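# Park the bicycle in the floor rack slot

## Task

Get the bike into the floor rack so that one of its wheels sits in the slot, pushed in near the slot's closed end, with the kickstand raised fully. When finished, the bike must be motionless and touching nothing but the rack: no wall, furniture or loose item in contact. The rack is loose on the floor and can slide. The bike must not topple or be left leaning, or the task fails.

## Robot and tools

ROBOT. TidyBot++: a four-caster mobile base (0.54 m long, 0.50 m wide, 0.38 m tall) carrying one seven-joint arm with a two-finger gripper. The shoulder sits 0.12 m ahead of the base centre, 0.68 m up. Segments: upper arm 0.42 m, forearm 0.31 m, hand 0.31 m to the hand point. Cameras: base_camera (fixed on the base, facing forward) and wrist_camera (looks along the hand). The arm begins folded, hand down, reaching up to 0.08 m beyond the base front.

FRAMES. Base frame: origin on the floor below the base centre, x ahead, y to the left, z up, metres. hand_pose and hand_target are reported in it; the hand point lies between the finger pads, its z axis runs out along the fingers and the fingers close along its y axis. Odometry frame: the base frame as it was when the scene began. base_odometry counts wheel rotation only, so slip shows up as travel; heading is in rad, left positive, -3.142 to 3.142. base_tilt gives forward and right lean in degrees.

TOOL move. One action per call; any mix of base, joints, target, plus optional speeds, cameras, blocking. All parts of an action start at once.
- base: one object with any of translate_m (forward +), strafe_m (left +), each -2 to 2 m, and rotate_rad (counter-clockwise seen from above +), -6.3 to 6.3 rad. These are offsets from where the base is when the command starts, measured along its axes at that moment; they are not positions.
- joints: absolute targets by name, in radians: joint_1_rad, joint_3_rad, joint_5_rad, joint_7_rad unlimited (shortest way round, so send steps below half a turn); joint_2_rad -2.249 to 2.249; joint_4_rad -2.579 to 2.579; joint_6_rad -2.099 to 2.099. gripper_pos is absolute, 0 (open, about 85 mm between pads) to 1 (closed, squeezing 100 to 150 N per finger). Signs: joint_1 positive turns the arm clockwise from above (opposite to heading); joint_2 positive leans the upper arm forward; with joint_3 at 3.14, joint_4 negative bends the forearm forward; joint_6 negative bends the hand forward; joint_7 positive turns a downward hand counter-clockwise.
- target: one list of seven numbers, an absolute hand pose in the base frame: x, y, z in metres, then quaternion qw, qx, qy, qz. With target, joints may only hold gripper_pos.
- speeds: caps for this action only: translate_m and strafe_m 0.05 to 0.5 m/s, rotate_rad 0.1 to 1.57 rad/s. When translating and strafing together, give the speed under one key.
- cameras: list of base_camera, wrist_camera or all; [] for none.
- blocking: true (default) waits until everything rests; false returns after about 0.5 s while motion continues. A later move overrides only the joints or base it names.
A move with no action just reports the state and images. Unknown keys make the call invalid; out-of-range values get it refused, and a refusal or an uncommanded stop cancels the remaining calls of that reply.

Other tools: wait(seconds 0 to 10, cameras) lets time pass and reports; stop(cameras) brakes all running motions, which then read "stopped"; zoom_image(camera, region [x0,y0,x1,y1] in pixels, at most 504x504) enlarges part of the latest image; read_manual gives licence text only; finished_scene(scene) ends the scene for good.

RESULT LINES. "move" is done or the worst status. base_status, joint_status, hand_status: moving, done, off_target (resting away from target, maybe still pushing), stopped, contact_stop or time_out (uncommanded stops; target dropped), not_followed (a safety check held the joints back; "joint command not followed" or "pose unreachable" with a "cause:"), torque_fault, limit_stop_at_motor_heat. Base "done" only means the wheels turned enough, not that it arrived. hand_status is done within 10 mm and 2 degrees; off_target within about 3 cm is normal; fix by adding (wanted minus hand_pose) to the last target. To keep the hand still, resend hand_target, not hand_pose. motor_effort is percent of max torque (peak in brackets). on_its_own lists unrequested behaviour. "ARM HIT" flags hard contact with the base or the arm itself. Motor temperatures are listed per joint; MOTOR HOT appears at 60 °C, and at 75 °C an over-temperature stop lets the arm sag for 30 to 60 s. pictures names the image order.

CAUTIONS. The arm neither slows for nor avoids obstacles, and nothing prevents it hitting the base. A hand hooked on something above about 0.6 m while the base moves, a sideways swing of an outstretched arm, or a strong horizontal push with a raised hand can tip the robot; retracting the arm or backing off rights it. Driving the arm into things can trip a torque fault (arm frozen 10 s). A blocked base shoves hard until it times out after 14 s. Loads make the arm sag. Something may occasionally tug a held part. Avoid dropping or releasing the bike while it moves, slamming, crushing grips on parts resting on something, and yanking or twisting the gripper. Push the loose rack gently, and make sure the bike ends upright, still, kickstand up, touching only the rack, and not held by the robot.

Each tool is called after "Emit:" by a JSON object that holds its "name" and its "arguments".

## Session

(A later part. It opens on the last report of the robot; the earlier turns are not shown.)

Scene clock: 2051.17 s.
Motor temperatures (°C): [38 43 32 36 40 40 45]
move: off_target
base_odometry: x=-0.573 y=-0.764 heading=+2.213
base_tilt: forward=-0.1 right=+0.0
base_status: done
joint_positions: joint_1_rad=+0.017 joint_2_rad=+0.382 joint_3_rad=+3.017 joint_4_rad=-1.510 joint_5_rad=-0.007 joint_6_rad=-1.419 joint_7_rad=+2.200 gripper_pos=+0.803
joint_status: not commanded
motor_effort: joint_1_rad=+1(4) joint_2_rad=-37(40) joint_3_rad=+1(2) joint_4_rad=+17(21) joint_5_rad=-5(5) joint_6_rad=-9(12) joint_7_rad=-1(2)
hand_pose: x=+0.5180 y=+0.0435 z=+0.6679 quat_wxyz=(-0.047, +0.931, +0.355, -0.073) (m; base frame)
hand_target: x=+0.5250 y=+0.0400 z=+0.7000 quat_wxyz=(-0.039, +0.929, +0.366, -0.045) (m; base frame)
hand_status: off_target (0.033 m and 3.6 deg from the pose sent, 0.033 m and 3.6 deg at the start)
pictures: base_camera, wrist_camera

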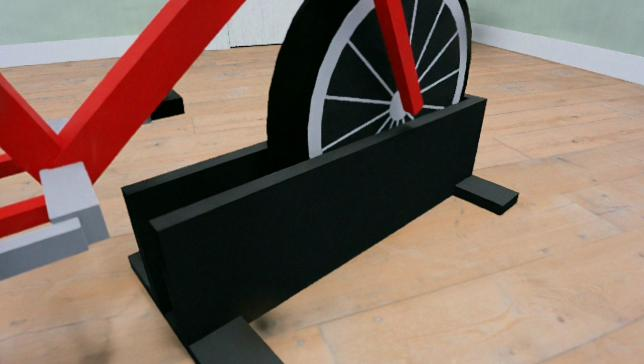

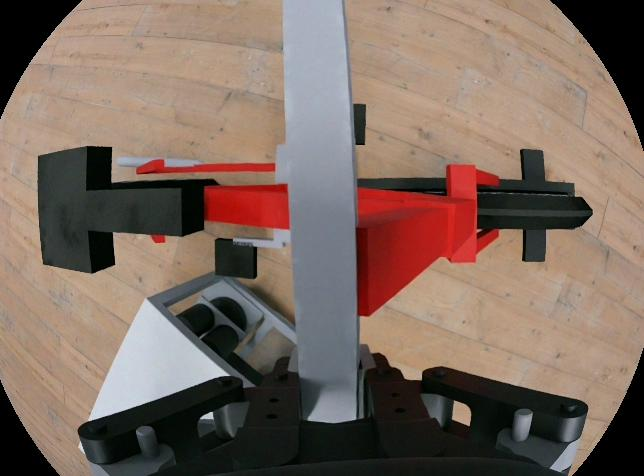

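Emit:
{"name": "move", "arguments": {"base": {"translate_m": -0.025, "strafe_m": -0.02}, "speeds": {"translate_m": 0.05}, "target": [0.525, 0.04, 0.69, -0.039, 0.93, 0.366, -0.055]}}

Scene clock: 2057.57 s.
Motor temperatures (°C): [38 43 32 36 40 40 45]
move: off_target
base_odometry: x=-0.542 y=-0.772 heading=+2.212
base_tilt: forward=-0.1 right=+0.0
base_status: done
joint_positions: joint_1_rad=+0.006 joint_2_rad=+0.394 joint_3_rad=+3.014 joint_4_rad=-1.500 joint_5_rad=-0.007 joint_6_rad=-1.406 joint_7_rad=+2.200 gripper_pos=+0.803
joint_status: not commanded
motor_effort: joint_1_rad=+4(5) joint_2_rad=-34(37) joint_3_rad=+3(4) joint_4_rad=+14(16) joint_5_rad=-3(5) joint_6_rad=-12(16) joint_7_rad=-3(3)
hand_pose: x=+0.5254 y=+0.0498 z=+0.6653 quat_wxyz=(-0.046, +0.929, +0.362, -0.067) (m; base frame)
hand_target: x=+0.5250 y=+0.0400 z=+0.6900 quat_wxyz=(-0.039, +0.928, +0.365, -0.055) (m; base frame)
hand_status: off_target (0.027 m and 1.7 deg from the pose sent, 0.023 m and 2.6 deg at the start)
pictures: base_camera, wrist_camera

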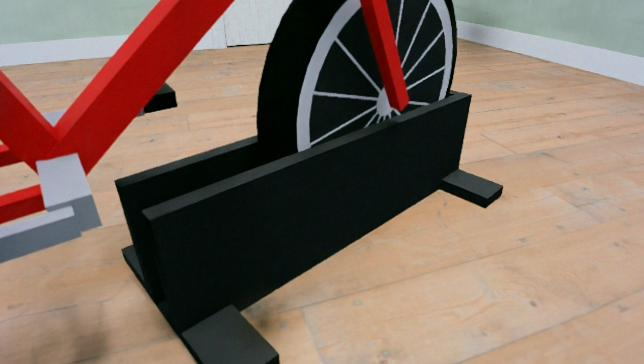

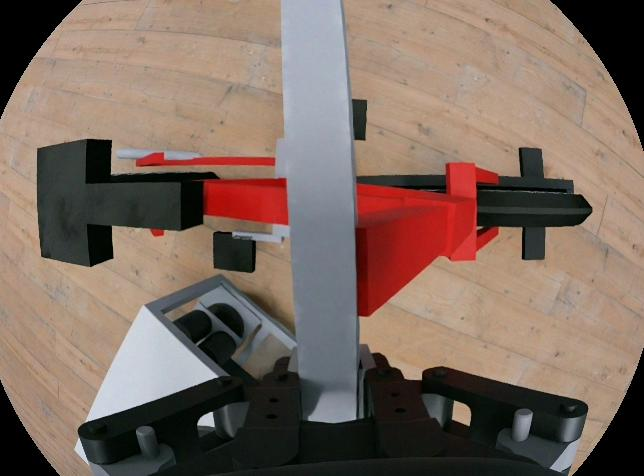

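Emit:
{"name": "move", "arguments": {"joints": {"gripper_pos": 0.7}}}

Scene clock: 2060.37 s.
Motor temperatures (°C): [38 43 32 36 40 40 45]
move: done
base_odometry: x=-0.542 y=-0.772 heading=+2.212
base_tilt: forward=-0.1 right=+0.0
base_status: not commanded
joint_positions: joint_1_rad=+0.023 joint_2_rad=+0.362 joint_3_rad=+3.014 joint_4_rad=-1.493 joint_5_rad=-0.007 joint_6_rad=-1.432 joint_7_rad=+2.200 gripper_pos=+0.700
joint_status: all done
motor_effort: joint_1_rad=+0(5) joint_2_rad=-27(38) joint_3_rad=+0(3) joint_4_rad=+14(17) joint_5_rad=+0(3) joint_6_rad=+0(12) joint_7_rad=+0(3)
hand_pose: x=+0.5209 y=+0.0424 z=+0.6808 quat_wxyz=(-0.044, +0.932, +0.355, -0.062) (m; base frame)
hand_target: x=+0.5250 y=+0.0400 z=+0.6900 quat_wxyz=(-0.039, +0.928, +0.365, -0.055) (m; base frame)
hand_status: not commanded
pictures: base_camera, wrist_camera

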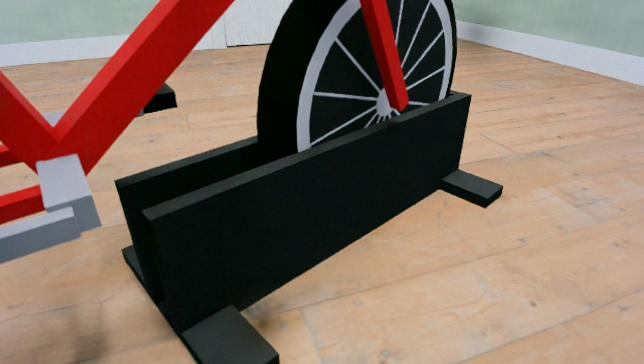

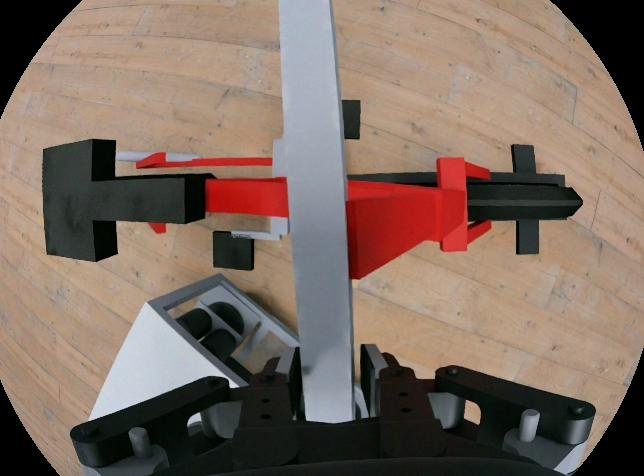

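Emit:
{"name": "move", "arguments": {"joints": {"gripper_pos": 0.3}, "cameras": ["wrist_camera"]}}

Emit:
{"name": "wait", "arguments": {"seconds": 1.5}}

Scene clock: 2064.27 s.
Motor temperatures (°C): [38 43 32 36 40 40 45]
move: done
base_odometry: x=-0.542 y=-0.772 heading=+2.212
base_tilt: forward=-0.1 right=+0.0
base_status: not commanded
joint_positions: joint_1_rad=+0.023 joint_2_rad=+0.362 joint_3_rad=+3.014 joint_4_rad=-1.493 joint_5_rad=-0.007 joint_6_rad=-1.432 joint_7_rad=+2.200 gripper_pos=+0.300
joint_status: all done
motor_effort: joint_1_rad=+0(1) joint_2_rad=-27(27) joint_3_rad=+0(1) joint_4_rad=+13(14) joint_5_rad=+0(1) joint_6_rad=-1(2) joint_7_rad=+0(0)
hand_pose: x=+0.5209 y=+0.0424 z=+0.6808 quat_wxyz=(-0.044, +0.932, +0.355, -0.062) (m; base frame)
hand_target: x=+0.5250 y=+0.0400 z=+0.6900 quat_wxyz=(-0.039, +0.928, +0.365, -0.055) (m; base frame)
hand_status: not commanded
pictures: wrist_camera

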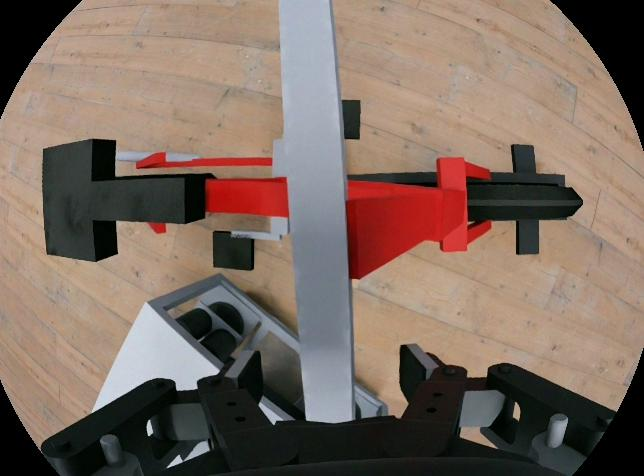

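Scene clock: 2065.77 s.
Motor temperatures (°C): [38 43 32 36 40 40 45]
base_odometry: x=-0.542 y=-0.772 heading=+2.212
base_tilt: forward=+0.0 right=+0.0
base_status: not commanded
joint_positions: joint_1_rad=+0.023 joint_2_rad=+0.362 joint_3_rad=+3.014 joint_4_rad=-1.493 joint_5_rad=-0.007 joint_6_rad=-1.432 joint_7_rad=+2.200 gripper_pos=+0.300
joint_status: all done
motor_effort: joint_1_rad=+0(1) joint_2_rad=-27(27) joint_3_rad=+1(1) joint_4_rad=+13(14) joint_5_rad=+0(1) joint_6_rad=-1(2) joint_7_rad=+0(0)
hand_pose: x=+0.5209 y=+0.0424 z=+0.6808 quat_wxyz=(-0.044, +0.932, +0.355, -0.062) (m; base frame)
hand_target: x=+0.5250 y=+0.0400 z=+0.6900 quat_wxyz=(-0.039, +0.928, +0.365, -0.055) (m; base frame)
hand_status: not commanded
wait: 1.50 s; at rest by 0.27 s
pictures: base_camera, wrist_camera

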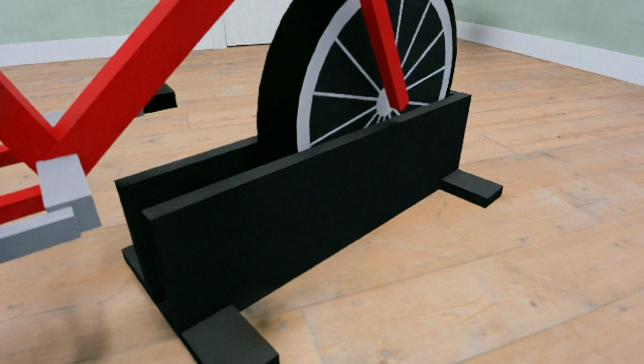

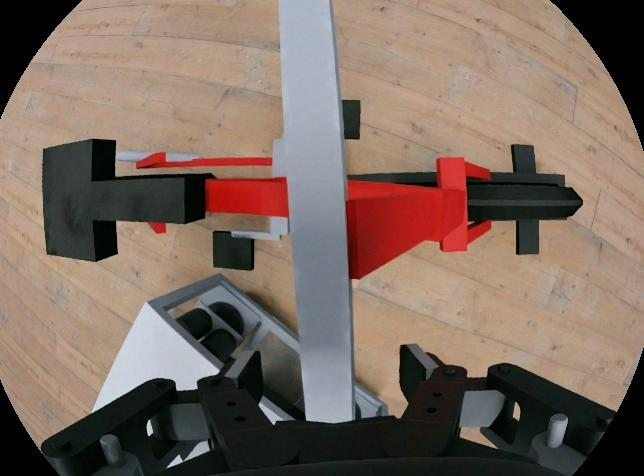

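Emit:
{"name": "move", "arguments": {"joints": {"gripper_pos": 0.0}, "cameras": []}}

Emit:
{"name": "move", "arguments": {"target": [0.53, 0.045, 0.78, -0.039, 0.928, 0.365, -0.055], "cameras": ["wrist_camera"]}}

Scene clock: 2070.13 s.
Motor temperatures (°C): [38 43 32 36 40 40 45]
move: done
base_odometry: x=-0.542 y=-0.772 heading=+2.212
base_tilt: forward=-0.1 right=+0.0
base_status: not commanded
joint_positions: joint_1_rad=+0.023 joint_2_rad=+0.362 joint_3_rad=+3.014 joint_4_rad=-1.493 joint_5_rad=-0.007 joint_6_rad=-1.432 joint_7_rad=+2.200 gripper_pos=+0.000
joint_status: all done
motor_effort: joint_1_rad=-1(1) joint_2_rad=-26(27) joint_3_rad=+0(1) joint_4_rad=+14(14) joint_5_rad=+0(1) joint_6_rad=-1(2) joint_7_rad=+0(0)
hand_pose: x=+0.5209 y=+0.0424 z=+0.6808 quat_wxyz=(-0.044, +0.932, +0.355, -0.062) (m; base frame)
hand_target: x=+0.5250 y=+0.0400 z=+0.6900 quat_wxyz=(-0.039, +0.928, +0.365, -0.055) (m; base frame)
hand_status: not commanded
pictures: none
No camera images: "cameras" was empty.

Scene clock: 2071.47 s.
Motor temperatures (°C): [38 43 32 36 40 40 45]
move: off_target
base_odometry: x=-0.542 y=-0.772 heading=+2.212
base_tilt: forward=-0.1 right=+0.0
base_status: not commanded
joint_positions: joint_1_rad=+0.013 joint_2_rad=+0.358 joint_3_rad=+3.014 joint_4_rad=-1.224 joint_5_rad=-0.007 joint_6_rad=-1.651 joint_7_rad=+2.200 gripper_pos=+0.000
joint_status: not commanded
motor_effort: joint_1_rad=-1(1) joint_2_rad=-28(28) joint_3_rad=+1(1) joint_4_rad=+15(15) joint_5_rad=+0(1) joint_6_rad=-1(2) joint_7_rad=+0(0)
hand_pose: x=+0.5483 y=+0.0458 z=+0.7640 quat_wxyz=(-0.036, +0.931, +0.360, -0.036) (m; base frame)
hand_target: x=+0.5300 y=+0.0450 z=+0.7800 quat_wxyz=(-0.039, +0.928, +0.365, -0.055) (m; base frame)
hand_status: off_target (0.024 m and 2.3 deg from the pose sent, 0.100 m and 1.6 deg at the start)
pictures: wrist_camera

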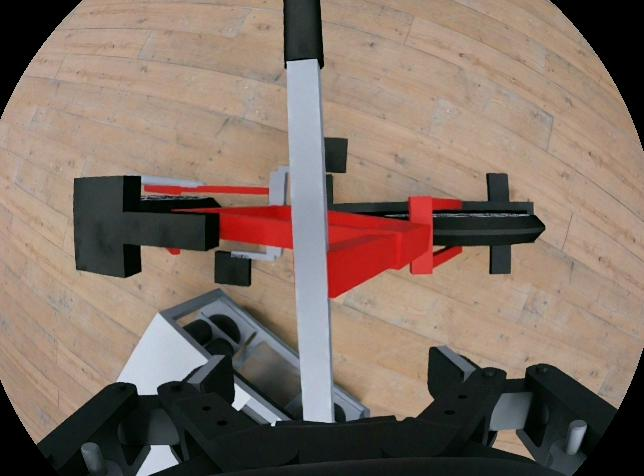

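Emit:
{"name": "move", "arguments": {"base": {"translate_m": -0.5}, "speeds": {"translate_m": 0.2}, "cameras": ["base_camera"]}}

Emit:
{"name": "move", "arguments": {"joints": {"joint_1_rad": 0, "joint_2_rad": -0.35, "joint_3_rad": 3.14, "joint_4_rad": -2.3, "joint_5_rad": 0, "joint_6_rad": -0.5, "joint_7_rad": 1.57}}}

Scene clock: 2079.93 s.
Motor temperatures (°C): [38 43 32 36 40 40 45]
move: done
base_odometry: x=-0.243 y=-1.173 heading=+2.212
base_tilt: forward=+0.0 right=+0.1
base_status: done
joint_positions: joint_1_rad=+0.012 joint_2_rad=+0.350 joint_3_rad=+3.014 joint_4_rad=-1.222 joint_5_rad=-0.007 joint_6_rad=-1.661 joint_7_rad=+2.200 gripper_pos=+0.000
joint_status: not commanded
motor_effort: joint_1_rad=-1(2) joint_2_rad=-27(31) joint_3_rad=+1(1) joint_4_rad=+14(16) joint_5_rad=+0(1) joint_6_rad=+0(2) joint_7_rad=+0(0)
hand_pose: x=+0.5451 y=+0.0459 z=+0.7684 quat_wxyz=(-0.036, +0.931, +0.361, -0.036) (m; base frame)
hand_target: x=+0.5300 y=+0.0450 z=+0.7800 quat_wxyz=(-0.039, +0.928, +0.365, -0.055) (m; base frame)
hand_status: not commanded
pictures: base_camera

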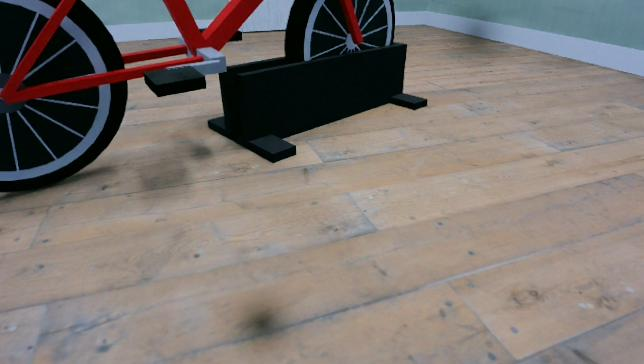

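Scene clock: 2082.67 s.
Motor temperatures (°C): [38 42 32 36 40 40 45]
move: done
base_odometry: x=-0.243 y=-1.173 heading=+2.212
base_tilt: forward=-0.1 right=+0.0
base_status: not commanded
joint_positions: joint_1_rad=+0.012 joint_2_rad=-0.331 joint_3_rad=+3.121 joint_4_rad=-2.272 joint_5_rad=-0.007 joint_6_rad=-0.578 joint_7_rad=+1.648 gripper_pos=+0.000
joint_status: all done
motor_effort: joint_1_rad=-1(2) joint_2_rad=-5(29) joint_3_rad=+2(3) joint_4_rad=+17(18) joint_5_rad=+0(1) joint_6_rad=+6(7) joint_7_rad=+0(1)
hand_pose: x=+0.4565 y=+0.0054 z=+0.7131 quat_wxyz=(+0.011, +0.951, +0.040, +0.306) (m; base frame)
hand_target: x=+0.4653 y=+0.0019 z=+0.7209 quat_wxyz=(+0.000, +0.941, +0.000, +0.339) (m; base frame)
hand_status: not commanded
pictures: base_camera, wrist_camera

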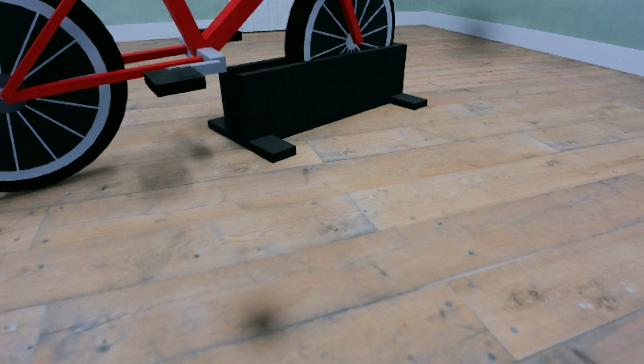

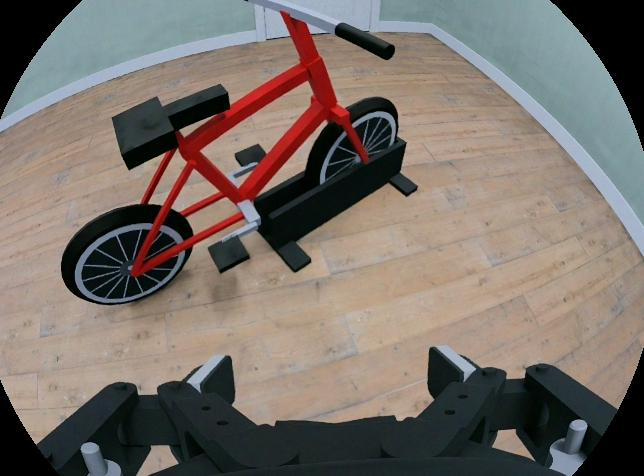

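Emit:
{"name": "zoom_image", "arguments": {"camera": "wrist_camera", "region": [290, 80, 430, 220]}}

Emit:
{"name": "zoom_image", "arguments": {"camera": "wrist_camera", "region": [50, 140, 290, 320]}}

Scaled by 3.600.

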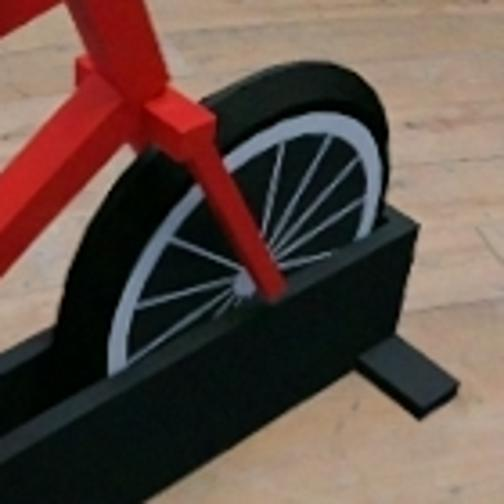

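Scaled by 2.100.

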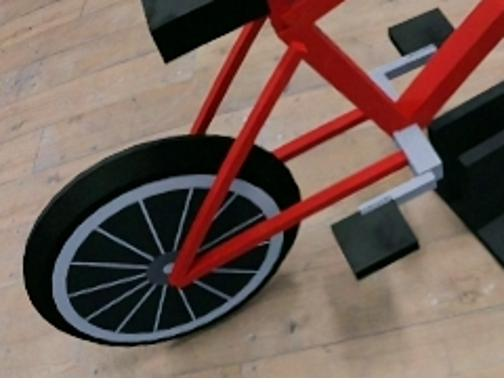

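Emit:
{"name": "move", "arguments": {"base": {"strafe_m": 1.0, "translate_m": 0.1, "rotate_rad": -0.9}}}

Scene clock: 2096.03 s.
Motor temperatures (°C): [38 42 32 36 40 40 45]
move: done
base_odometry: x=-1.104 y=-1.691 heading=+1.311
base_tilt: forward=+0.0 right=+0.1
base_status: done
joint_positions: joint_1_rad=+0.009 joint_2_rad=-0.338 joint_3_rad=+3.127 joint_4_rad=-2.274 joint_5_rad=-0.007 joint_6_rad=-0.572 joint_7_rad=+1.647 gripper_pos=+0.000
joint_status: not commanded
motor_effort: joint_1_rad=-1(2) joint_2_rad=-6(7) joint_3_rad=+2(3) joint_4_rad=+17(18) joint_5_rad=+0(1) joint_6_rad=+5(7) joint_7_rad=+0(0)
hand_pose: x=+0.4572 y=+0.0043 z=+0.7155 quat_wxyz=(+0.011, +0.950, +0.037, +0.311) (m; base frame)
hand_target: x=+0.4653 y=+0.0019 z=+0.7209 quat_wxyz=(+0.000, +0.941, +0.000, +0.339) (m; base frame)
hand_status: not commanded
pictures: base_camera, wrist_camera

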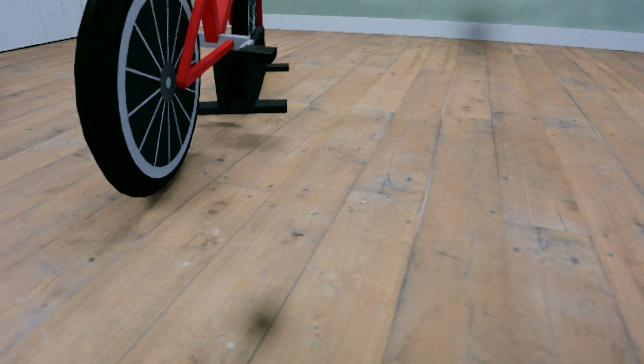

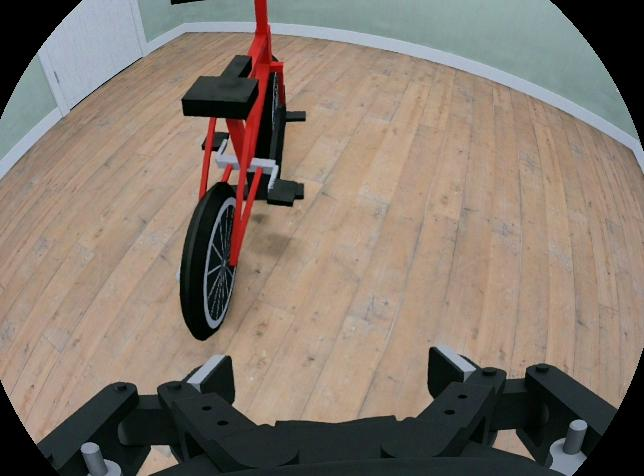

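Emit:
{"name": "move", "arguments": {"base": {"strafe_m": 0.7, "rotate_rad": -0.8}}}

Emit:
{"name": "zoom_image", "arguments": {"camera": "wrist_camera", "region": [150, 80, 400, 360]}}

Scene clock: 2102.23 s.
Motor temperatures (°C): [38 42 32 36 40 40 45]
move: done
base_odometry: x=-1.781 y=-1.511 heading=+0.511
base_tilt: forward=-0.1 right=+0.0
base_status: done
joint_positions: joint_1_rad=+0.008 joint_2_rad=-0.343 joint_3_rad=+3.128 joint_4_rad=-2.276 joint_5_rad=-0.007 joint_6_rad=-0.571 joint_7_rad=+1.647 gripper_pos=+0.000
joint_status: not commanded
motor_effort: joint_1_rad=-1(2) joint_2_rad=-5(7) joint_3_rad=+2(3) joint_4_rad=+17(18) joint_5_rad=+0(1) joint_6_rad=+5(7) joint_7_rad=+0(0)
hand_pose: x=+0.4566 y=+0.0043 z=+0.7164 quat_wxyz=(+0.011, +0.949, +0.037, +0.313) (m; base frame)
hand_target: x=+0.4653 y=+0.0019 z=+0.7209 quat_wxyz=(+0.000, +0.941, +0.000, +0.339) (m; base frame)
hand_status: not commanded
pictures: base_camera, wrist_camera

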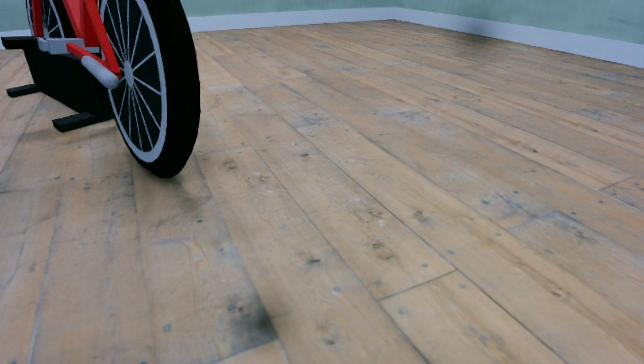

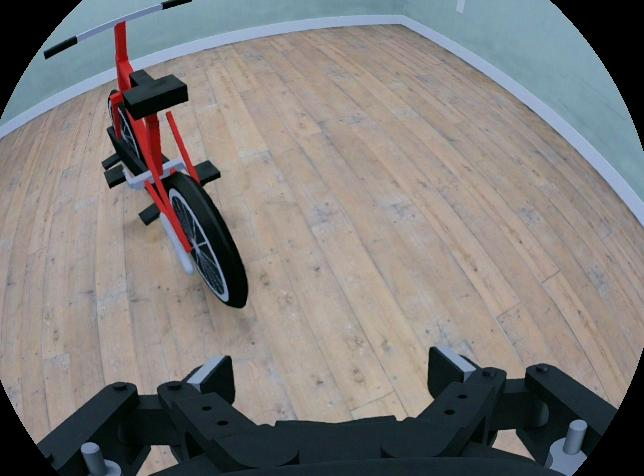

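Scaled by 1.800.

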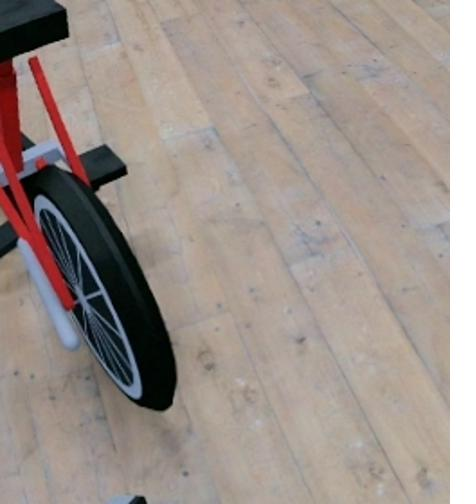

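Emit:
{"name": "zoom_image", "arguments": {"camera": "base_camera", "region": [0, 0, 220, 190]}}

Scaled by 2.291.

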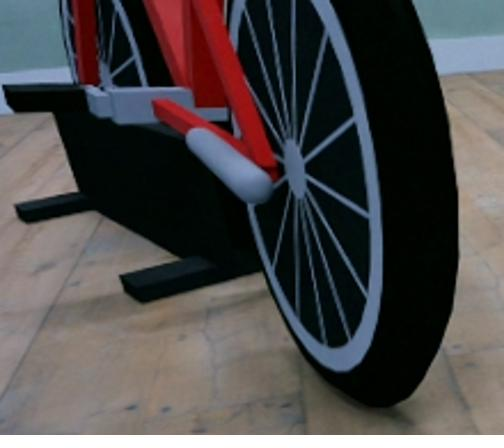

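Emit:
{"name": "finished_scene", "arguments": {"scene": 2}}

The scene is finished: the task was done.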